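# Swap two hoses into their color-matched ports

## Task

Each hose starts plugged into the other hose's port. Move both so that every hose ends up latched in the port whose color matches its grip, and leave both latched with the robot let go.

## Robot and tools

ROBOT. Two arms, left_arm and right_arm, each with a two-finger gripper and a wrist camera. left_arm sits on the +y side and right_arm on the -y side. These names do not match image sides. Calibrated base positions: left_arm (-0.031, +0.371, +0.002) m, right_arm (-0.028, -0.357, +0.001) m, both nearly unrotated. A camera stand is fixed behind the arms.

FRAME. Everything uses the scene frame. Its origin is at table-top height, halfway between the nominal bases. +x points out over the table and +z points up. The fingers point along the gripper's own +z and open and close along its y. end_effector_position is the spot between the pads, about 1 cm short of the fingertips. Reported hand poses can be off by a few centimetres, more at long reach.

ROW FORMAT (shared by execute_actions and move). A row is 14 numbers, each in [-1, 1], always for both arms. The first seven are left_arm: dx, dy, dz, rx, ry, rz, opening. The last seven are the same for right_arm. dx, dy, dz is an offset along the scene axes, and 1.0 equals 0.6 m. rx, ry, rz is one rotation vector about the hand's position, and 1.0 equals 180 degrees. These six are offsets from the arm's Hand target at the start of the action or move, not absolute poses. opening is absolute: +1 is fully open (0.094 m) and -1 is closed. To leave an arm where it is, send six zeros and repeat its current opening. A 0 in the opening slot is itself a command.

execute_actions(actions, cameras). actions is a list of actions. Each action is a table of up to 15 rows, one row per 1/30 s step. If the table is shorter, its last row is held until step 15. Every row counts from the pose held when that action began, so sending the same offset again moves the arm further. cameras is a list of names, ["all"] or []. Images come only when you ask for them, or when actions is an empty list. An empty list also returns the full state.

move(target, speed, blend, opening_speed, grip_force, blocking, cameras). Drives each gripper in a straight line. target is one 14-number row or a list of up to 15 rows. Every row is an offset from the same starting Hand target, not from the previous row. speed is the top path speed in m/s, from 0.002 to 2.9, default 0.25. Turning is capped at twice that value in rad/s. blend, in m, rounds the corners of a list; the default 0 stops at each target. opening_speed is in units of the -1..+1 scale per second, 0.2 or more. grip_force is a per-pad limit of 10 to 50 N and stays set until changed; lower values close slowly. blocking=false returns after about 0.5 s while the move keeps going. A move stops after 10 s even if targets are not reached. Paths do not avoid obstacles or the other arm. Fast moves overshoot and lag. The result adds a "move:" line with the ending (done, off_target, moving, held, fault) and any limits, such as limits=paced (pose clipped) or limits=held (steps withheld). done means at rest within 10 mm and 2 degrees.

wait(seconds) lets time pass, 0 to 3600, and sends nothing new. It returns early if a running move finishes. stop() brakes a running move. zoom_image(camera, region) enlarges [x0, y0, x1, y1] pixels of the newest image from cam_high, cam_low, cam_left_wrist or cam_right_wrist. The region can be at most 504 by 504. All four images are 896x504. read_manual gives licence texts only. finished_scene(scene) ends the current scene for good. Call it only when both hoses are latched and hold without the robot.

RESULT LINES. Hand target is the last commanded pose after clipping, and the next offsets start from it. end_effector_position and end_effector_quat_wxyz give the measured pose. The gripper often stops short of its Hand target. If so, send the missing distance as a new offset. grip_measured is on the opening scale. It reads a little wide when empty and a little narrower than a hard part when squeezing. Joint positions end with the finger opening in metres. "within noise" means that arm's joints are still. Torques are the drive outputs, with offsets and noise. Joints 1 to 3 wrap at ±28 N m. Tool commands shows the current gripper commands. Step readings list hand positions during action calls. A MOTOR HOT line appears at 75 °C. At 90 °C the arm folds up and stays idle, and at 100 °C it goes limp.

HANDLING. Each step, orientation commands are clipped to within 40 degrees of the measured one. Check the tilt after each move and correct it. An arm blocked by something keeps pushing. To release it, command a target back beyond where the gripper is. Keep paths away from an arm's own base, or its elbow may whip round. Never let the grippers, fingers or wrist cameras of the two arms touch, and never close one gripper on the other. The clearance check does not guard against this, and such contact can fail the task. Approach slowly near the ports, since faster contact and targets set deeper past the contact both push harder. Do not strike fixed or heavy things. Do not drop a hose or let go while it moves, and keep everything on the table. Avoid straining the camera cables and avoid long stretched-out holds, which heat the motors. Loose objects may sometimes get a small nudge from outside.

Each tool is called as name(argument=value, ...), one argument or row to a line, values as JSON.

## Session

execute_actions(
  actions=[],
)

Scene clock: 0.00 s.
left_arm: end_effector_position=(+0.3652, +0.3845, +0.0962) grip_measured=+1.000 end_effector_quat_wxyz=(+0.597, -0.010, +0.800, +0.068) | right_arm: end_effector_position=(+0.3697, -0.3753, +0.0897) grip_measured=+1.000 end_effector_quat_wxyz=(+0.551, +0.005, +0.833, -0.057)
Joint positions: left_arm=[-0.044 1.59 0.339 0.964 -0.152 0.056 0.094] | right_arm=[0.014 1.522 0.412 0.712 0.097 -0.056 0.094]
Joint velocities: within noise
Joint torques (N m): no reading
Motor temperatures (°C): left_arm=[31 37 38 36 28 27 29] | right_arm=[26 32 36 33 27 27 24]
Heat: left arm: 38 °C; right arm: 36 °C.
Hand target: left_arm +0.3688, +0.3844, +0.1065; +0.609, -0.012, +0.790, +0.067 | right_arm +0.3715, -0.3753, +0.0939; +0.555, +0.006, +0.830, -0.057
Tool commands: left_gripper/opening=+1.0 right_gripper/opening=+1.0

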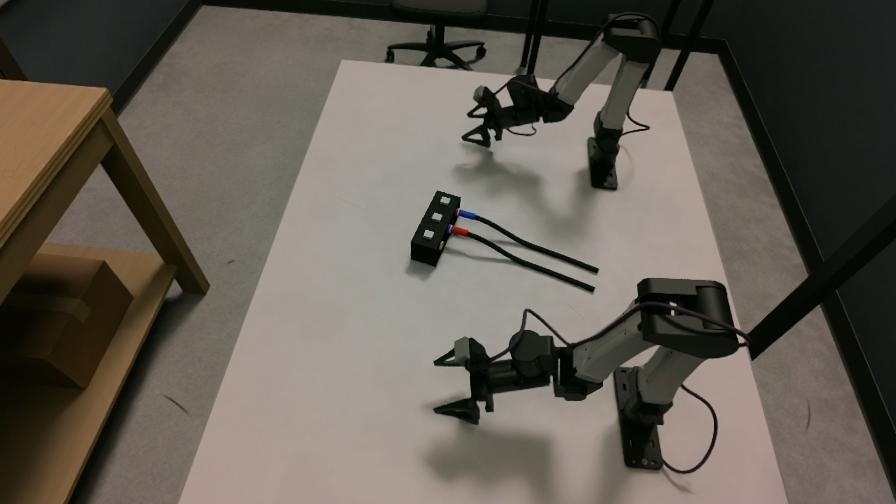

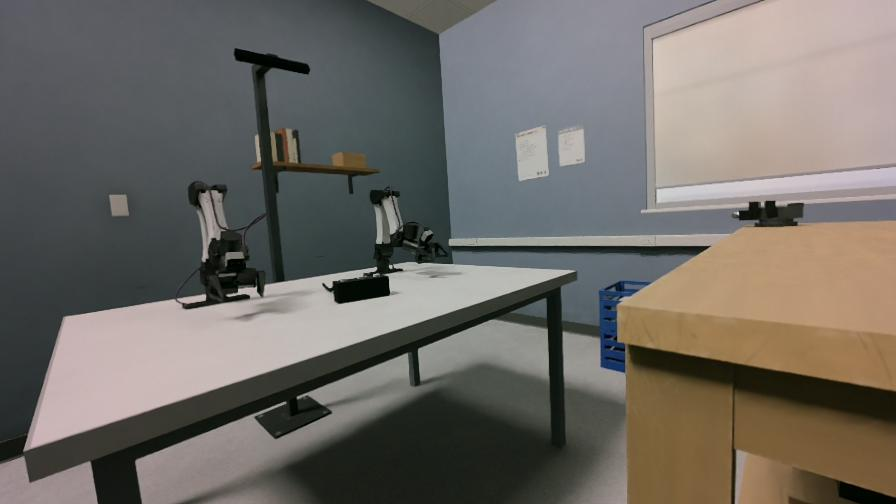

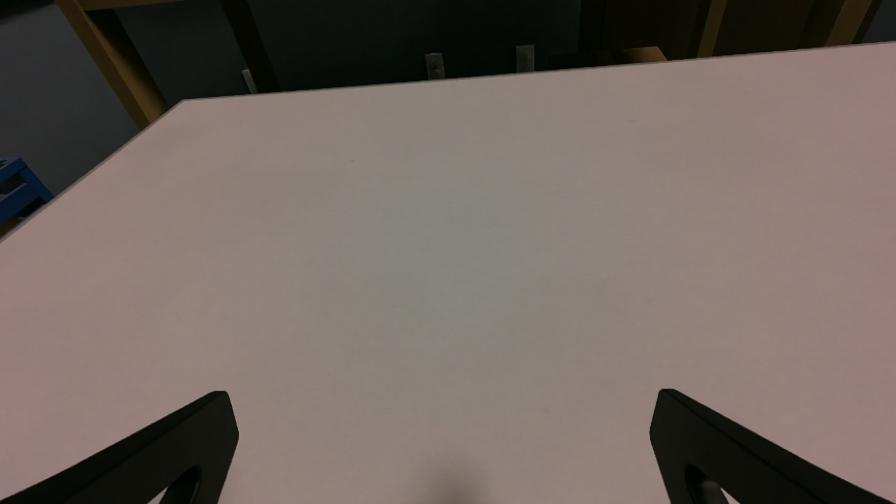

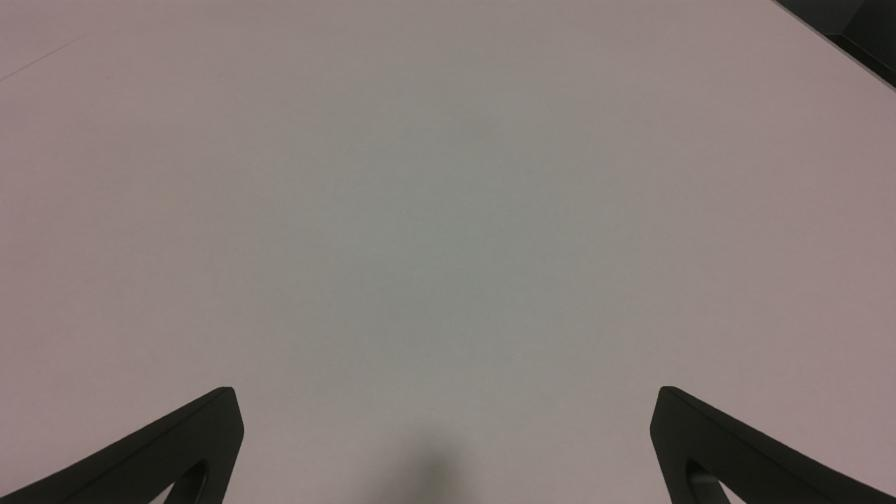

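zoom_image(
  camera="cam_high",
  region=[390, 170, 630, 310],
)

zoom_image(
  camera="cam_low",
  region=[300, 250, 420, 320],
)

zoom_image(
  camera="cam_high",
  region=[405, 180, 505, 270],
)

Scaled by 2.100.

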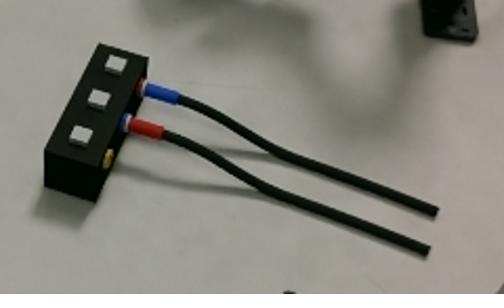

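Scaled by 4.200.

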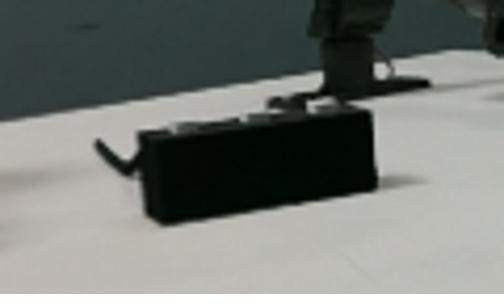

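Scaled by 5.040.

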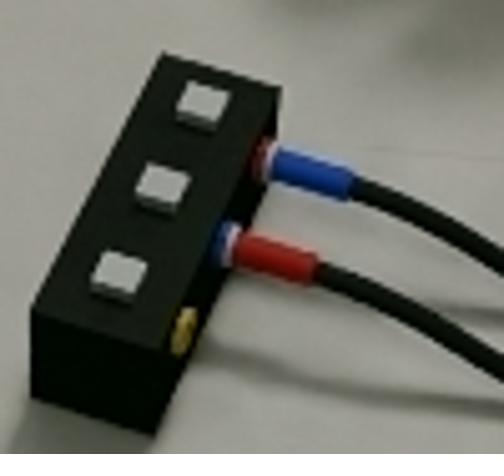

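move(
  target=[0,0,0,0,0,0,1,-0.169,0.525,0.127,0.0484,0.1198,-0.0647,1],
  speed=0.4,
  cameras=["cam_right_wrist","cam_high"],
)

zoom_image(
  camera="cam_right_wrist",
  region=[250, 30, 650, 255],
)

Scene clock: 20.00 s.
left_arm: end_effector_position=(+0.3652, +0.3845, +0.0962) grip_measured=+1.000 end_effector_quat_wxyz=(+0.597, -0.010, +0.800, +0.068) | right_arm: end_effector_position=(+0.2667, -0.0620, +0.1703) grip_measured=+1.000 end_effector_quat_wxyz=(+0.385, +0.109, +0.915, -0.052)
Joint positions: left_arm=[-0.044 1.59 0.339 0.964 -0.152 0.056 0.094] | right_arm=[1.1 1.877 1.626 -1.082 0.769 1.222 0.094]
Joint torques (N m): left_arm=[0.47 -5.68 4.86 2.12 0.05 0.01] | right_arm=[-0.87 -7.72 9.09 0.68 0.4 0.16]
Motor temperatures (°C): left_arm=[31 39 38 41 28 27 29] | right_arm=[26 34 37 35 26 27 24]
Heat: left arm: 41 °C; right arm: 37 °C.
Hand target: left_arm +0.3688, +0.3844, +0.1065; +0.609, -0.012, +0.790, +0.067 | right_arm +0.2701, -0.0602, +0.1701; +0.380, +0.120, +0.916, -0.050
Off the commanded pose: left_arm 0.011 m, 2 deg | right_arm 0.004 m, 1 deg.
move: done
cam_right_wrist: T_world_to_cam=[[-0.23744, -0.97132, 0.0126, 0.00225], [-0.90409, 0.21622, -0.3686, 0.35561], [0.35531, -0.09891, -0.9295, 0.14627]] pos_world=[0.27007, -0.06024, 0.26701]
Images, in order (width x height): cam_high 896x504, cam_right_wrist 896x504.

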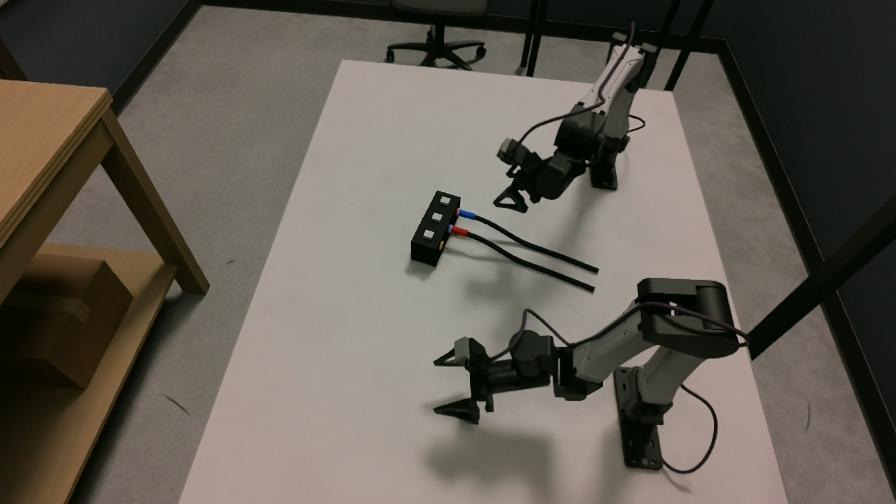

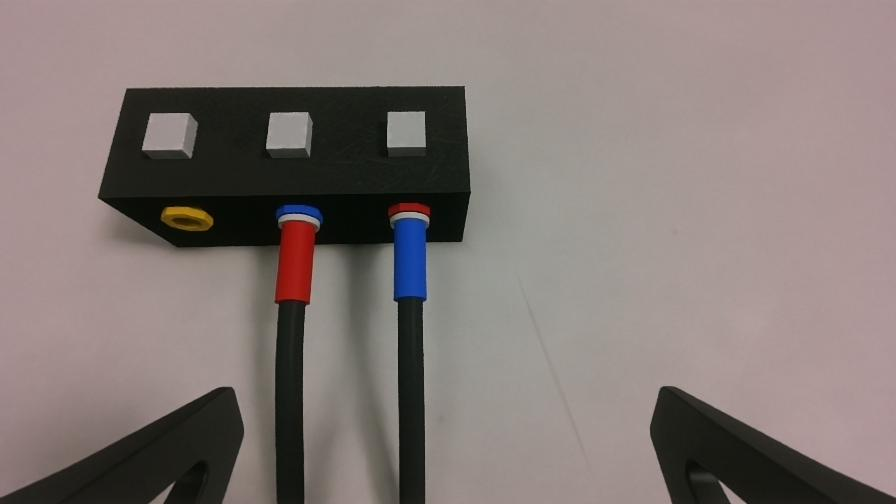

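Scaled by 1.260.

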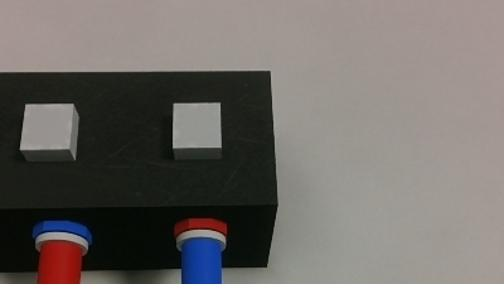

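move(
  target=[0.048,-0.661,0.1,0.0998,0.1919,-0.4349,-1,0.0592,0.0155,-0.1428,-0.0129,-0.0535,0.0141,-0.15],
  speed=0.35,
  cameras=["cam_right_wrist","cam_high","cam_left_wrist"],
)

Scene clock: 62.60 s.
left_arm: end_effector_position=(+0.3948, -0.0068, +0.1561) grip_measured=-0.988 end_effector_quat_wxyz=(+0.253, +0.579, +0.746, -0.210) | right_arm: end_effector_position=(+0.3015, -0.0469, +0.0911) grip_measured=-0.148 end_effector_quat_wxyz=(+0.453, +0.091, +0.886, -0.043)
Joint positions: left_arm=[-0.607 2.325 2.28 -1.001 0.44 0.603 0.001] | right_arm=[1.075 1.98 1.348 -0.529 0.879 1.065 0.04]
Joint torques (N m): left_arm=[0.32 -11.52 8.35 1.26 0.49 0.15] | right_arm=[-0.85 -8.58 5.11 1.42 0.72 0.02]
Motor temperatures (°C): left_arm=[31 41 39 43 28 27 29] | right_arm=[26 36 43 32 26 27 24]
Heat: left arm: 43 °C; right arm: 43 °C.
Hand target: left_arm +0.3976, -0.0122, +0.1664; +0.268, +0.585, +0.735, -0.213 | right_arm +0.3056, -0.0510, +0.0844; +0.459, +0.096, +0.882, -0.050
Off the commanded pose: left_arm 0.012 m, 2 deg | right_arm 0.009 m, 1 deg.
move: off_target (left_arm)
cam_left_wrist: T_world_to_cam=[[-0.97107, -0.23681, 0.03078, 0.37463], [-0.23708, 0.9406, -0.24304, 0.17605], [0.02861, -0.24331, -0.96953, 0.22605]] pos_world=[0.39907, -0.02188, 0.25042]
cam_right_wrist: T_world_to_cam=[[-0.19756, -0.98028, -0.00395, 0.01523], [-0.84749, 0.17282, -0.50189, 0.34773], [0.49268, -0.09581, -0.86492, 0.01459]] pos_world=[0.29051, -0.04376, 0.1872]
Images, in order (width x height): cam_high 896x504, cam_left_wrist 896x504, cam_right_wrist 896x504.

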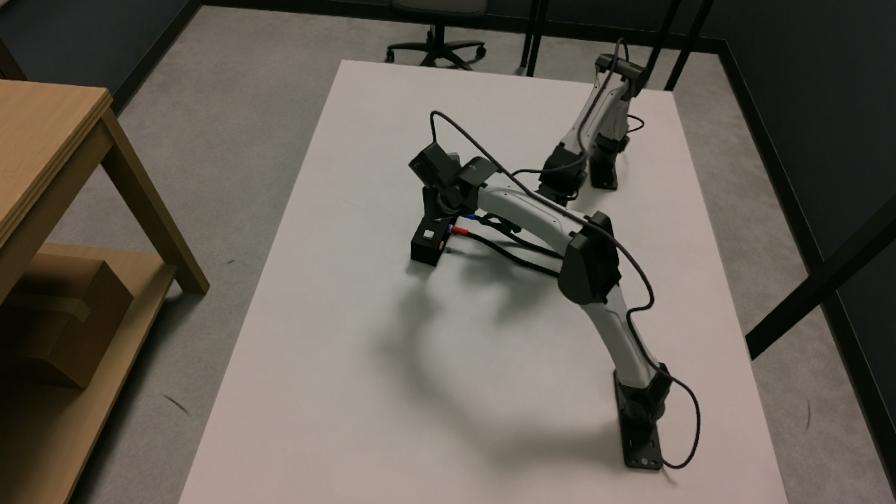

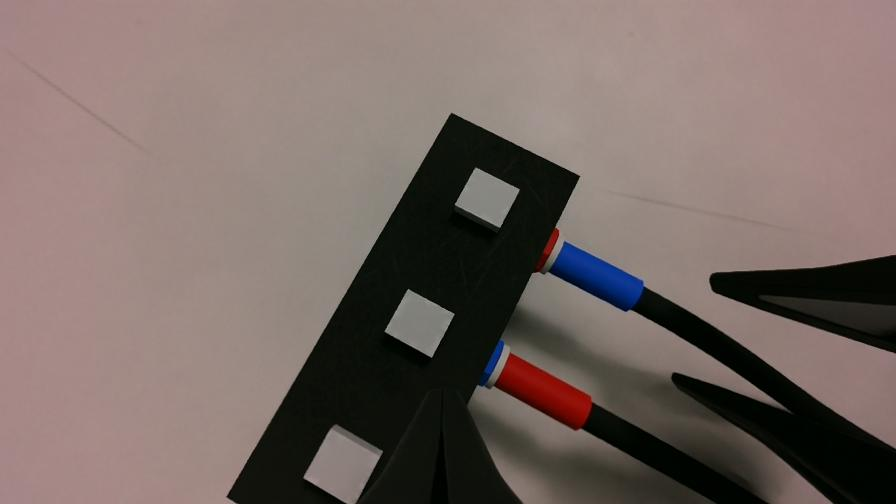

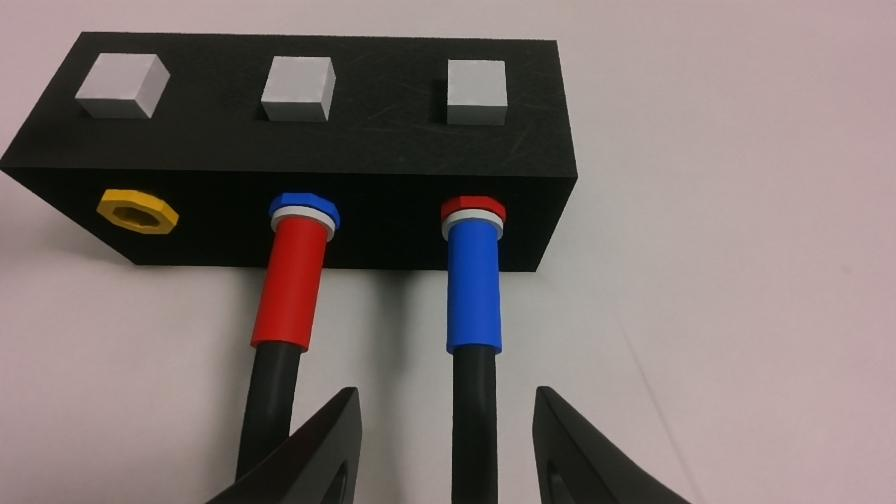

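move(
  target=[-0.005,-0.133,-0.1223,0,0,0,-1,0.0847,-0.0267,-0.0683,0,0,0,-0.15],
  speed=0.15,
  cameras=["cam_right_wrist","cam_high","cam_left_wrist"],
)

Scene clock: 75.07 s.
left_arm: end_effector_position=(+0.4053, -0.0744, +0.0904) grip_measured=-0.988 end_effector_quat_wxyz=(+0.266, +0.576, +0.746, -0.202) | right_arm: end_effector_position=(+0.3530, -0.0707, +0.0499) grip_measured=-0.148 end_effector_quat_wxyz=(+0.457, +0.097, +0.882, -0.058)
Joint positions: left_arm=[-0.707 2.544 2.396 -0.837 0.371 0.508 0.001] | right_arm=[0.941 2.08 1.295 -0.268 0.847 0.904 0.04]
Joint torques (N m): left_arm=[-2.41 -12.11 8.09 1.36 0.45 -0.07] | right_arm=[-0.42 -9.05 5.35 1.89 0.39 -0.15]
Motor temperatures (°C): left_arm=[31 46 40 40 28 27 29] | right_arm=[26 38 41 33 27 27 24]
Heat: left arm: 46 °C; right arm: 41 °C.
Hand target: left_arm +0.3946, -0.0920, +0.0931; +0.268, +0.585, +0.735, -0.213 | right_arm +0.3565, -0.0670, +0.0434; +0.459, +0.096, +0.882, -0.050
Off the commanded pose: left_arm 0.021 m, 2 deg | right_arm 0.008 m, 1 deg.
move: off_target (left_arm)
cam_left_wrist: T_world_to_cam=[[-0.96865, -0.24835, 0.00589, 0.37135], [-0.24166, 0.93653, -0.25399, 0.22873], [0.05756, -0.24745, -0.96719, 0.13338]] pos_world=[0.40731, -0.08899, 0.18491]
cam_right_wrist: T_world_to_cam=[[-0.22329, -0.97461, 0.01639, 0.01033], [-0.83938, 0.18371, -0.51157, 0.37311], [0.49557, -0.12799, -0.85909, -0.05219]] pos_world=[0.34135, -0.06515, 0.14587]
Images, in order (width x height): cam_high 896x504, cam_left_wrist 896x504, cam_right_wrist 896x504.

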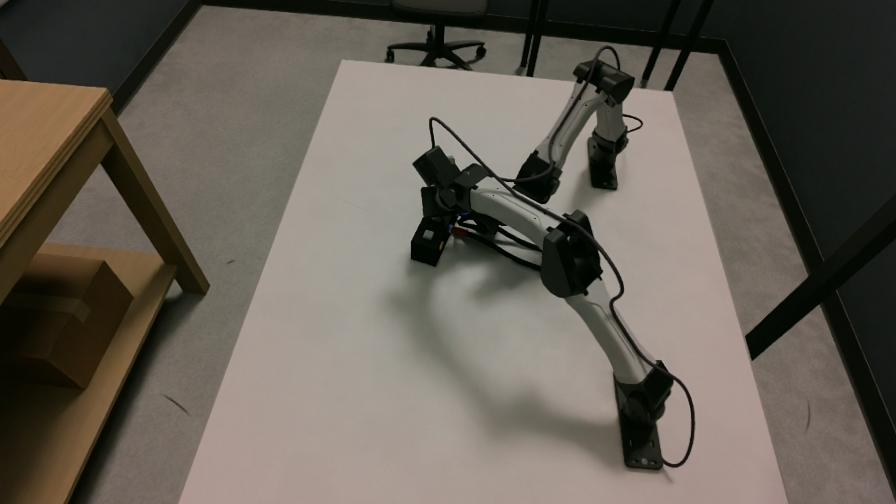

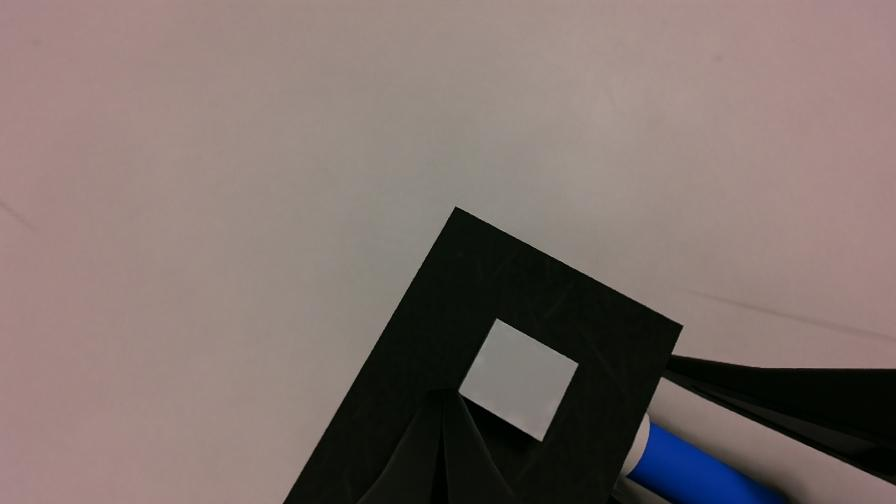

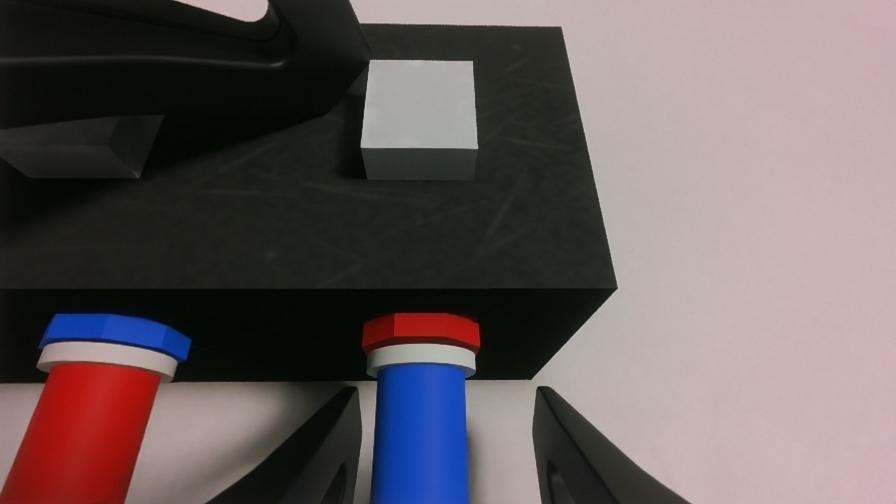

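move(
  target=[
    [0.0173,0.0317,0.0448,0,0,0,-1,0,0.0108,0,0,0,0,-0.15],
    [-0.0027,0.0092,0.0448,0,0,0,-1,0,0.0108,0,0,0,0,-0.15],
    [-0.0027,0.0092,0.0448,0,0,0,-1,0,0.0108,0,0,0,0,-0.9],
  ],
  speed=0.15,
  opening_speed=1,
  cameras=["cam_right_wrist","cam_left_wrist"],
)

Scene clock: 89.47 s.
left_arm: end_effector_position=(+0.3909, -0.0800, +0.1081) grip_measured=-0.988 end_effector_quat_wxyz=(+0.251, +0.587, +0.740, -0.213) | right_arm: end_effector_position=(+0.3541, -0.0672, +0.0458) grip_measured=-0.694 end_effector_quat_wxyz=(+0.455, +0.095, +0.884, -0.053)
Joint positions: left_arm=[-0.723 2.569 2.523 -0.967 0.392 0.516 0.001] | right_arm=[0.941 2.092 1.296 -0.248 0.836 0.898 0.014]
Joint torques (N m): left_arm=[-0.23 -13.83 6.99 1.47 0.24 -0.08] | right_arm=[0.49 -8.58 7.86 1.48 0.55 0.03]
Motor temperatures (°C): left_arm=[31 52 42 39 28 27 29] | right_arm=[26 39 41 34 26 27 24]
Heat: left arm: 52 °C; right arm: 41 °C.
Hand target: left_arm +0.3930, -0.0864, +0.1198; +0.268, +0.585, +0.735, -0.213 | right_arm +0.3565, -0.0606, +0.0434; +0.459, +0.096, +0.882, -0.050
Off the commanded pose: left_arm 0.014 m, 2 deg | right_arm 0.007 m, 1 deg.
move: off_target (left_arm); target 3's new opening was sent with right_arm's hand 0.011 m and 1 deg from that target
cam_left_wrist: T_world_to_cam=[[-0.97617, -0.21466, 0.03188, 0.35868], [-0.21591, 0.94577, -0.24269, 0.22444], [0.02194, -0.24379, -0.96958, 0.16449]] pos_world=[0.39498, -0.09518, 0.20252]
cam_right_wrist: T_world_to_cam=[[-0.21502, -0.97657, 0.00898, 0.01143], [-0.84225, 0.18077, -0.50788, 0.37197], [0.49436, -0.11676, -0.86138, -0.0546]] pos_world=[0.34274, -0.06245, 0.14178]
Images, in order (width x height): cam_left_wrist 896x504, cam_right_wrist 896x504.

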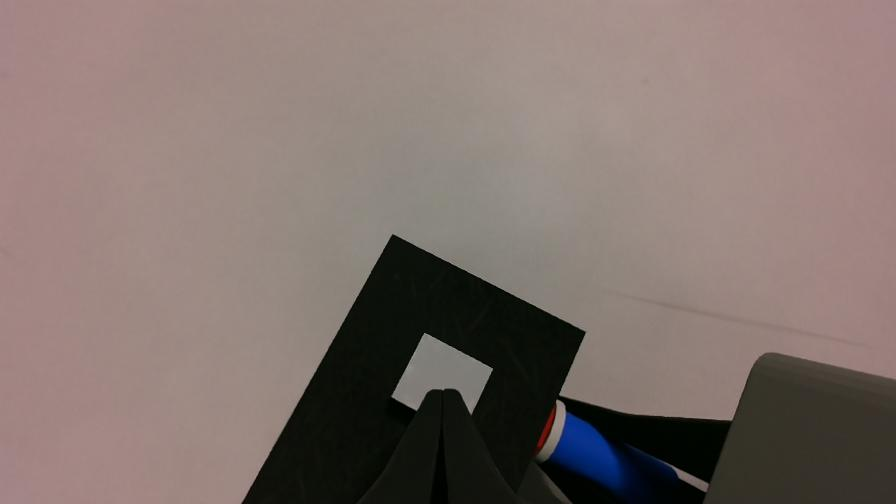

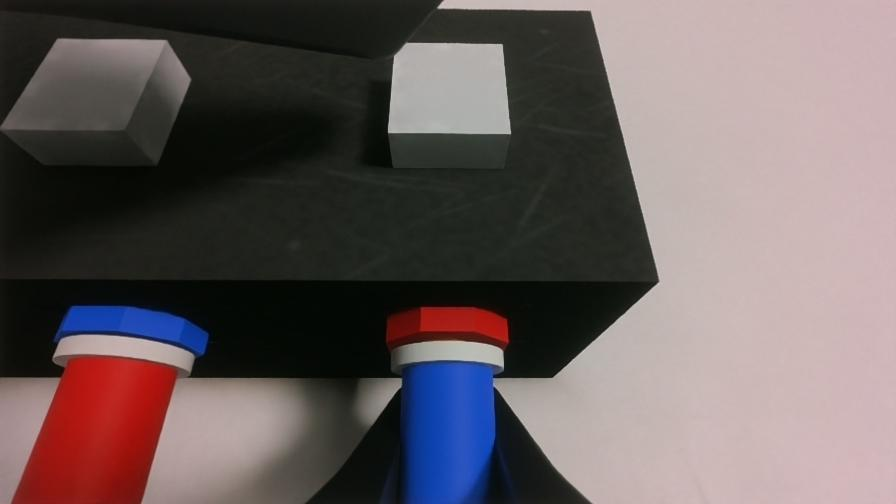

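move(
  target=[
    [0,-0.0083,-0.025,0,0,0,-1,0,0,0,0,0,0,-0.9],
    [0,-0.0083,-0.048,0,0,0,-1,0,0,0,0,0,0,-0.9],
  ],
  speed=0.1,
  cameras=["cam_right_wrist","cam_left_wrist"],
)

Scene clock: 94.47 s.
left_arm: end_effector_position=(+0.3921, -0.0866, +0.1103) grip_measured=-0.988 end_effector_quat_wxyz=(+0.269, +0.586, +0.730, -0.227) | right_arm: end_effector_position=(+0.3540, -0.0668, +0.0455) grip_measured=-0.694 end_effector_quat_wxyz=(+0.455, +0.103, +0.883, -0.048)
Joint positions: left_arm=[-0.723 2.536 2.441 -0.872 0.419 0.51 0.001] | right_arm=[0.941 2.092 1.296 -0.247 0.833 0.915 0.014]
Joint torques (N m): left_arm=[-0.9 -11.96 3.32 1.76 -0.11 -0.07] | right_arm=[0.47 -8.55 7.88 1.47 0.58 -0.16]
Motor temperatures (°C): left_arm=[31 56 42 39 28 26 29] | right_arm=[26 40 41 33 26 27 25]
Heat: left arm: 56 °C; right arm: 41 °C.
Hand target: left_arm +0.3930, -0.0914, +0.0913; +0.268, +0.585, +0.735, -0.213 | right_arm +0.3564, -0.0606, +0.0433; +0.459, +0.096, +0.882, -0.050
Off the commanded pose: left_arm 0.020 m, 2 deg | right_arm 0.007 m, 1 deg.
move: off_target (left_arm)
cam_left_wrist: T_world_to_cam=[[-0.97874, -0.20347, 0.02569, 0.36095], [-0.20206, 0.93534, -0.29036, 0.23039], [0.03505, -0.28938, -0.95657, 0.15447]] pos_world=[0.39442, -0.09735, 0.20539]
cam_right_wrist: T_world_to_cam=[[-0.22305, -0.97479, -0.00616, 0.01543], [-0.84015, 0.19544, -0.50591, 0.37178], [0.49436, -0.10767, -0.86256, -0.05412]] pos_world=[0.34255, -0.06345, 0.1415]
Images, in order (width x height): cam_left_wrist 896x504, cam_right_wrist 896x504.

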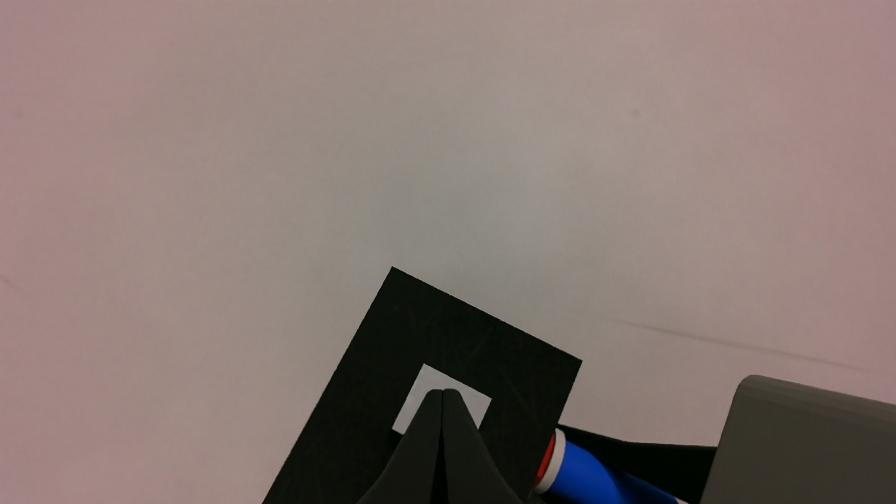

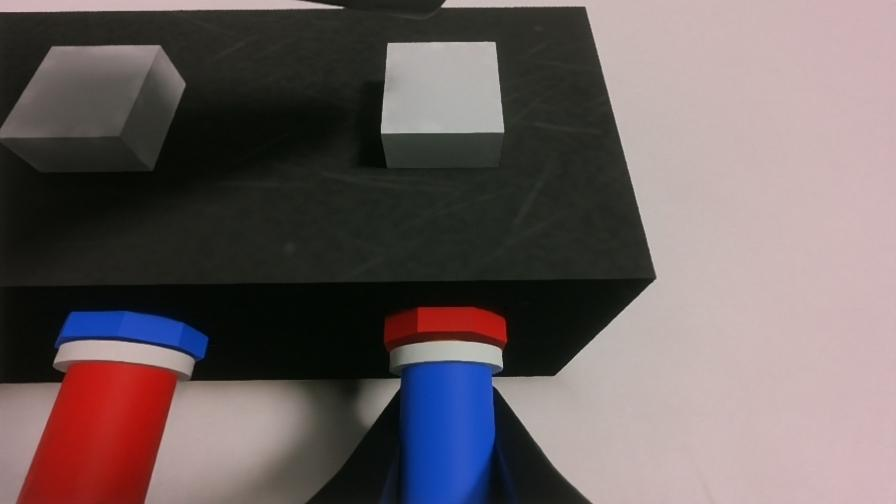

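wait(
  seconds=0.1,
  cameras=["cam_high","cam_low"],
)

zoom_image(
  camera="cam_high",
  region=[380, 120, 600, 280],
)

zoom_image(
  camera="cam_low",
  region=[290, 200, 450, 320],
)

Scene clock: 98.80 s.
left_arm: end_effector_position=(+0.3920, -0.0866, +0.1102) grip_measured=-0.988 end_effector_quat_wxyz=(+0.269, +0.586, +0.730, -0.227) | right_arm: end_effector_position=(+0.3540, -0.0668, +0.0455) grip_measured=-0.694 end_effector_quat_wxyz=(+0.455, +0.103, +0.883, -0.048)
Joint positions: left_arm=[-0.723 2.536 2.44 -0.872 0.419 0.51 0.001] | right_arm=[0.941 2.092 1.296 -0.247 0.833 0.915 0.014]
Joint torques (N m): left_arm=[-0.9 -11.96 3.32 1.76 -0.11 -0.07] | right_arm=[0.47 -8.57 7.9 1.47 0.58 -0.16]
Motor temperatures (°C): left_arm=[31 58 42 39 28 26 29] | right_arm=[26 40 41 33 26 27 25]
Heat: left arm: 58 °C; right arm: 41 °C.
Hand target: left_arm +0.3930, -0.0914, +0.0912; +0.268, +0.585, +0.735, -0.213 | right_arm +0.3564, -0.0606, +0.0433; +0.459, +0.096, +0.882, -0.050
Tool commands: left_gripper/opening=-1.0 right_gripper/opening=-0.9
Off the commanded pose: left_arm 0.020 m, 2 deg | right_arm 0.007 m, 1 deg.
wait: 0.10 s; at rest from the start

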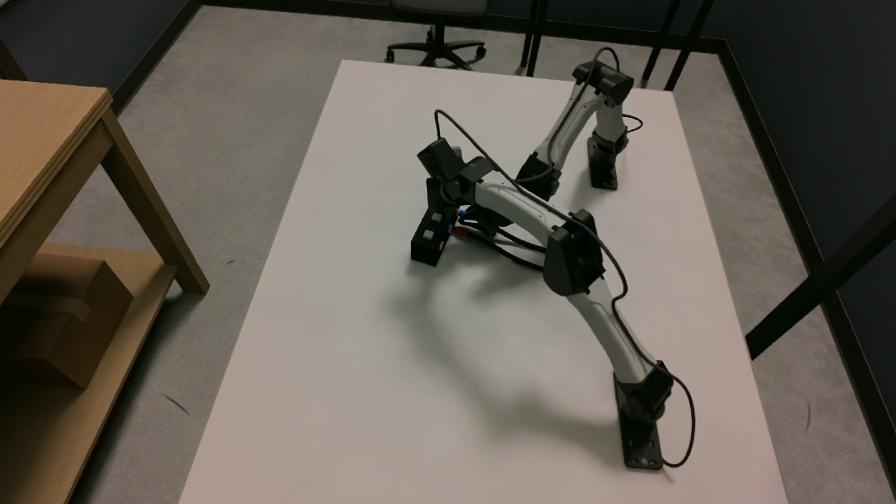

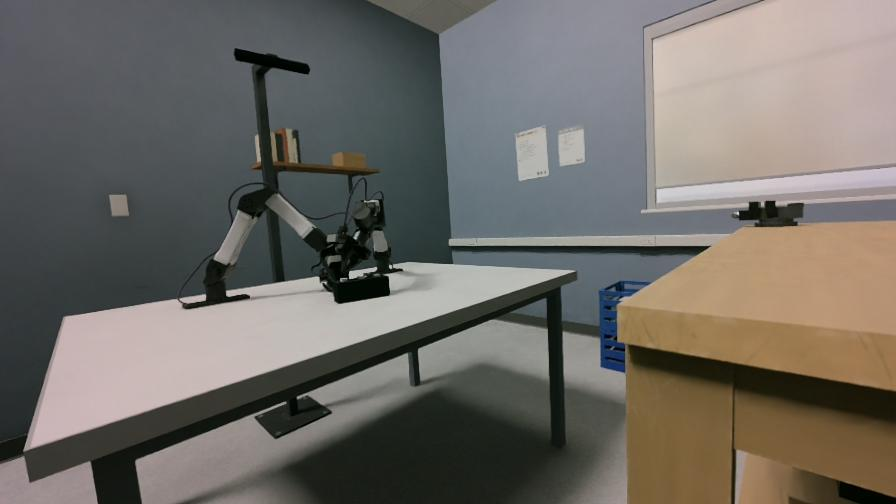

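Scaled by 2.291.

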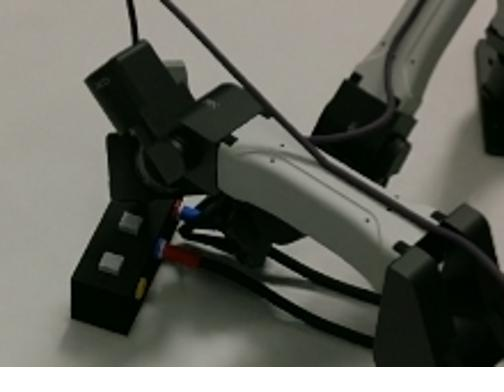

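Scaled by 3.150.

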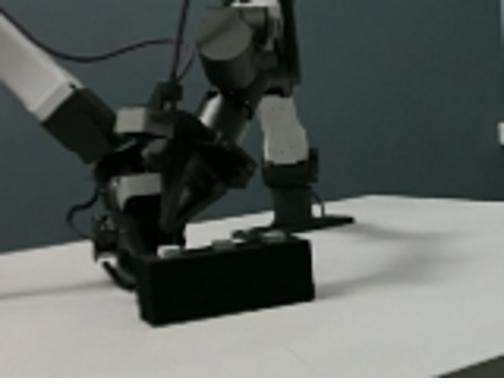

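move(
  target=[
    [0.0117,0.0523,0.148,0,0,0,-1,0,0,0,0,0,0,-0.9],
    [0.0033,0.0273,0.098,-0.0016,0.3097,0.2541,-1,0,0,0,0,0,0,-0.15],
    [0.0033,0.0273,0.098,-0.0016,0.3097,0.2541,-1,-0.0228,0.005,0.0067,0,0,0,-0.15],
    [0.0033,0.0273,0.098,-0.0016,0.3097,0.2541,-1,-0.0228,0.005,0.0067,0,0,0,-0.9],
  ],
  speed=0.2,
  cameras=["cam_right_wrist","cam_left_wrist","cam_high"],
)

Scene clock: 135.33 s.
left_arm: end_effector_position=(+0.3868, -0.0731, +0.1385) grip_measured=-0.988 end_effector_quat_wxyz=(+0.022, +0.073, +0.921, -0.381) | right_arm: end_effector_position=(+0.3415, -0.0627, +0.0440) grip_measured=-0.694 end_effector_quat_wxyz=(+0.454, +0.087, +0.885, -0.061)
Joint positions: left_arm=[-0.665 2.688 2.832 -1.183 0.606 -0.666 0.001] | right_arm=[0.973 2.092 1.296 -0.29 0.855 0.925 0.014]
Joint torques (N m): left_arm=[1.29 -13.03 7.94 1.42 0.5 -0.06] | right_arm=[0.36 -10.44 6.83 1.39 0.53 0.19]
Motor temperatures (°C): left_arm=[31 63 41 38 28 26 29] | right_arm=[26 43 42 32 26 27 26]
Heat: left arm: 63 °C; right arm: 43 °C.
Hand target: left_arm +0.3950, -0.0750, +0.1499; -0.037, +0.101, +0.934, -0.340 | right_arm +0.3428, -0.0576, +0.0474; +0.459, +0.096, +0.882, -0.050
Off the commanded pose: left_arm 0.014 m, 9 deg | right_arm 0.006 m, 2 deg.
elbow stopped short (left arm): the move would have taken joint 3 (elbow) straighter than the controller allows.
move: off_target (left_arm)
cam_left_wrist: T_world_to_cam=[[-0.14813, -0.68994, 0.70855, -0.09355], [-0.894, 0.39977, 0.20237, 0.38512], [-0.42288, -0.60346, -0.67602, 0.30089]] pos_world=[0.45767, -0.03693, 0.19176]
cam_right_wrist: T_world_to_cam=[[-0.20703, -0.9778, 0.03224, 0.00924], [-0.84715, 0.16268, -0.50584, 0.36007], [0.48937, -0.13204, -0.86202, -0.04859]] pos_world=[0.33073, -0.05596, 0.13995]
Images, in order (width x height): cam_high 896x504, cam_left_wrist 896x504, cam_right_wrist 896x504.

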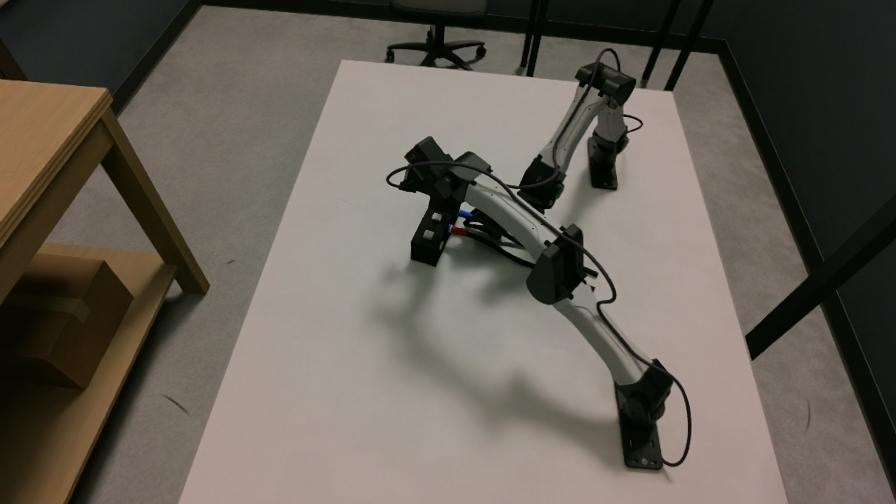

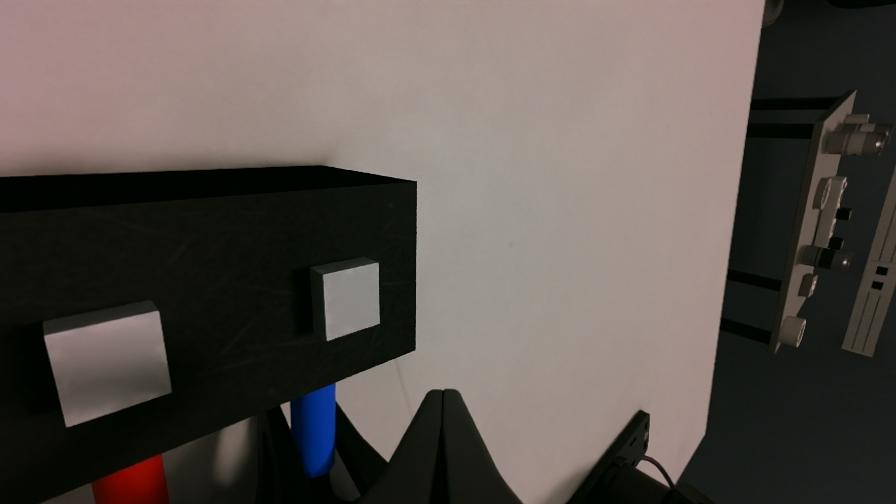

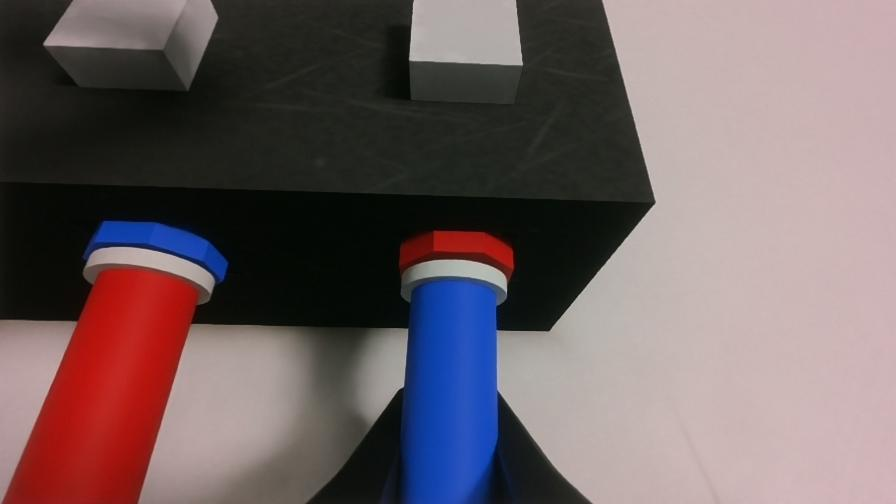

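move(
  target=[0.0067,-0.0133,-0.0958,0,0,0,-1,0,0,0,0,0,0,-0.9],
  speed=0.12,
  cameras=["cam_right_wrist","cam_left_wrist"],
)

Scene clock: 142.23 s.
left_arm: end_effector_position=(+0.3943, -0.0818, +0.0964) grip_measured=-0.988 end_effector_quat_wxyz=(+0.008, +0.072, +0.922, -0.381) | right_arm: end_effector_position=(+0.3415, -0.0627, +0.0440) grip_measured=-0.694 end_effector_quat_wxyz=(+0.454, +0.087, +0.885, -0.061)
Joint positions: left_arm=[-0.665 2.779 2.842 -1.124 0.623 -0.664 0.001] | right_arm=[0.973 2.092 1.296 -0.29 0.855 0.925 0.014]
Joint torques (N m): left_arm=[0.58 -12.25 7.34 1.27 0.28 0.18] | right_arm=[0.35 -10.43 6.83 1.4 0.53 0.19]
Motor temperatures (°C): left_arm=[31 63 42 38 28 26 29] | right_arm=[26 44 42 32 26 27 26]
Heat: left arm: 63 °C; right arm: 44 °C.
Hand target: left_arm +0.3990, -0.0830, +0.0925; -0.037, +0.101, +0.934, -0.340 | right_arm +0.3428, -0.0576, +0.0474; +0.459, +0.096, +0.882, -0.050
Off the commanded pose: left_arm 0.006 m, 8 deg | right_arm 0.006 m, 2 deg.
elbow stopped short (left arm): the move would have taken joint 3 (elbow) straighter than the controller allows.
move: off_target (left_arm)
cam_left_wrist: T_world_to_cam=[[-0.13721, -0.68997, 0.71071, -0.07315], [-0.88463, 0.40816, 0.22546, 0.39863], [-0.44565, -0.59779, -0.66637, 0.2788]] pos_world=[0.46685, -0.04651, 0.1479]
cam_right_wrist: T_world_to_cam=[[-0.20703, -0.9778, 0.03224, 0.00924], [-0.84715, 0.16268, -0.50584, 0.36007], [0.48937, -0.13204, -0.86202, -0.04859]] pos_world=[0.33073, -0.05596, 0.13995]
Images, in order (width x height): cam_left_wrist 896x504, cam_right_wrist 896x504.

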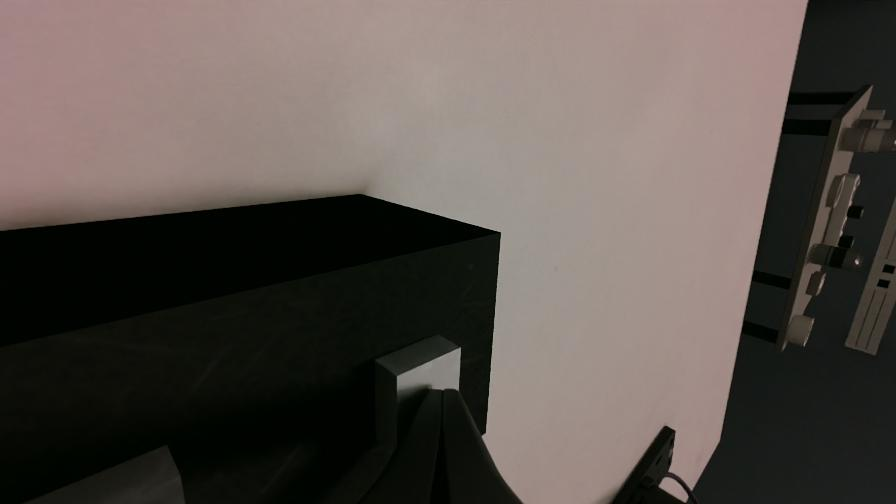

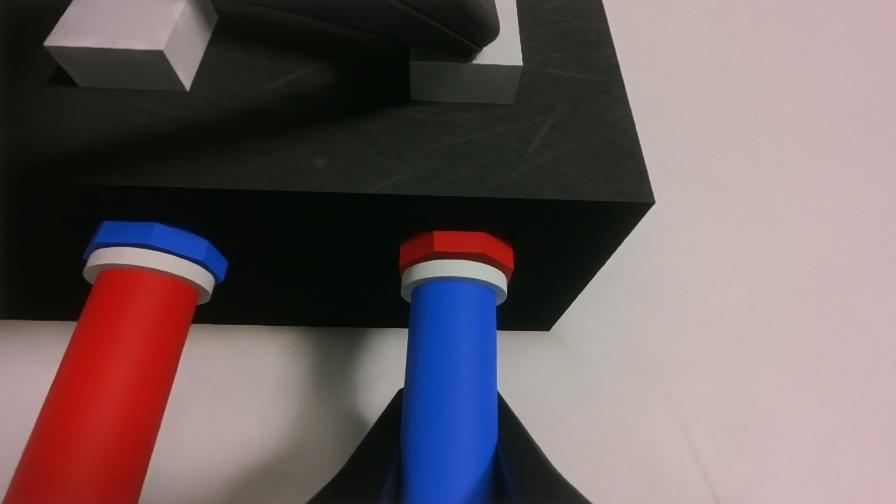

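move(
  target=[-0.003,0,-0.032,0,0,0,-1,0,0,0,0,0,0,-0.9],
  speed=0.12,
  cameras=["cam_right_wrist","cam_left_wrist"],
)

Scene clock: 146.27 s.
left_arm: end_effector_position=(+0.3946, -0.0861, +0.0957) grip_measured=-0.988 end_effector_quat_wxyz=(+0.009, +0.085, +0.916, -0.393) | right_arm: end_effector_position=(+0.3415, -0.0627, +0.0440) grip_measured=-0.694 end_effector_quat_wxyz=(+0.454, +0.087, +0.885, -0.061)
Joint positions: left_arm=[-0.665 2.793 2.854 -1.109 0.646 -0.647 0.001] | right_arm=[0.973 2.092 1.296 -0.29 0.855 0.925 0.014]
Joint torques (N m): left_arm=[0.46 -10.96 6.45 1.09 0.03 0.21] | right_arm=[0.38 -10.44 6.86 1.4 0.53 0.19]
Motor temperatures (°C): left_arm=[31 63 42 38 28 26 29] | right_arm=[26 44 42 32 26 27 26]
Heat: left arm: 63 °C; right arm: 44 °C.
Hand target: left_arm +0.3973, -0.0830, +0.0734; -0.037, +0.101, +0.934, -0.340 | right_arm +0.3428, -0.0576, +0.0474; +0.459, +0.096, +0.882, -0.050
Off the commanded pose: left_arm 0.023 m, 9 deg | right_arm 0.006 m, 2 deg.
elbow stopped short (left arm): the move would have taken joint 3 (elbow) straighter than the controller allows.
move: off_target (left_arm)
cam_left_wrist: T_world_to_cam=[[-0.16015, -0.66881, 0.72598, -0.06609], [-0.877, 0.43394, 0.2063, 0.40184], [-0.45301, -0.60365, -0.65604, 0.27728]] pos_world=[0.46744, -0.0512, 0.14699]
cam_right_wrist: T_world_to_cam=[[-0.20703, -0.9778, 0.03224, 0.00924], [-0.84715, 0.16268, -0.50584, 0.36007], [0.48937, -0.13204, -0.86202, -0.04859]] pos_world=[0.33073, -0.05596, 0.13995]
Images, in order (width x height): cam_left_wrist 896x504, cam_right_wrist 896x504.

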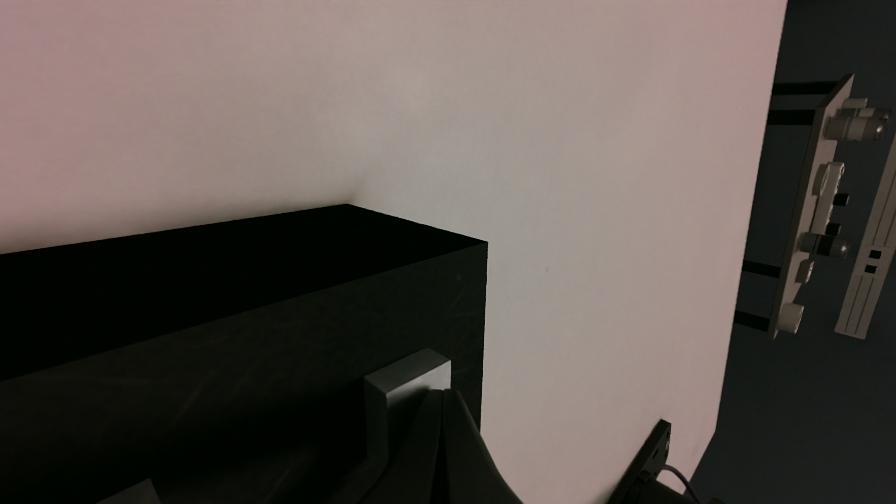

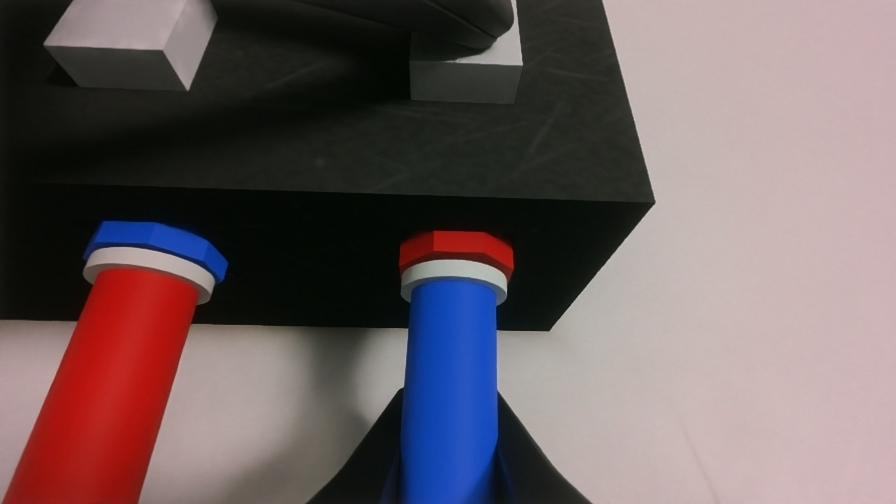

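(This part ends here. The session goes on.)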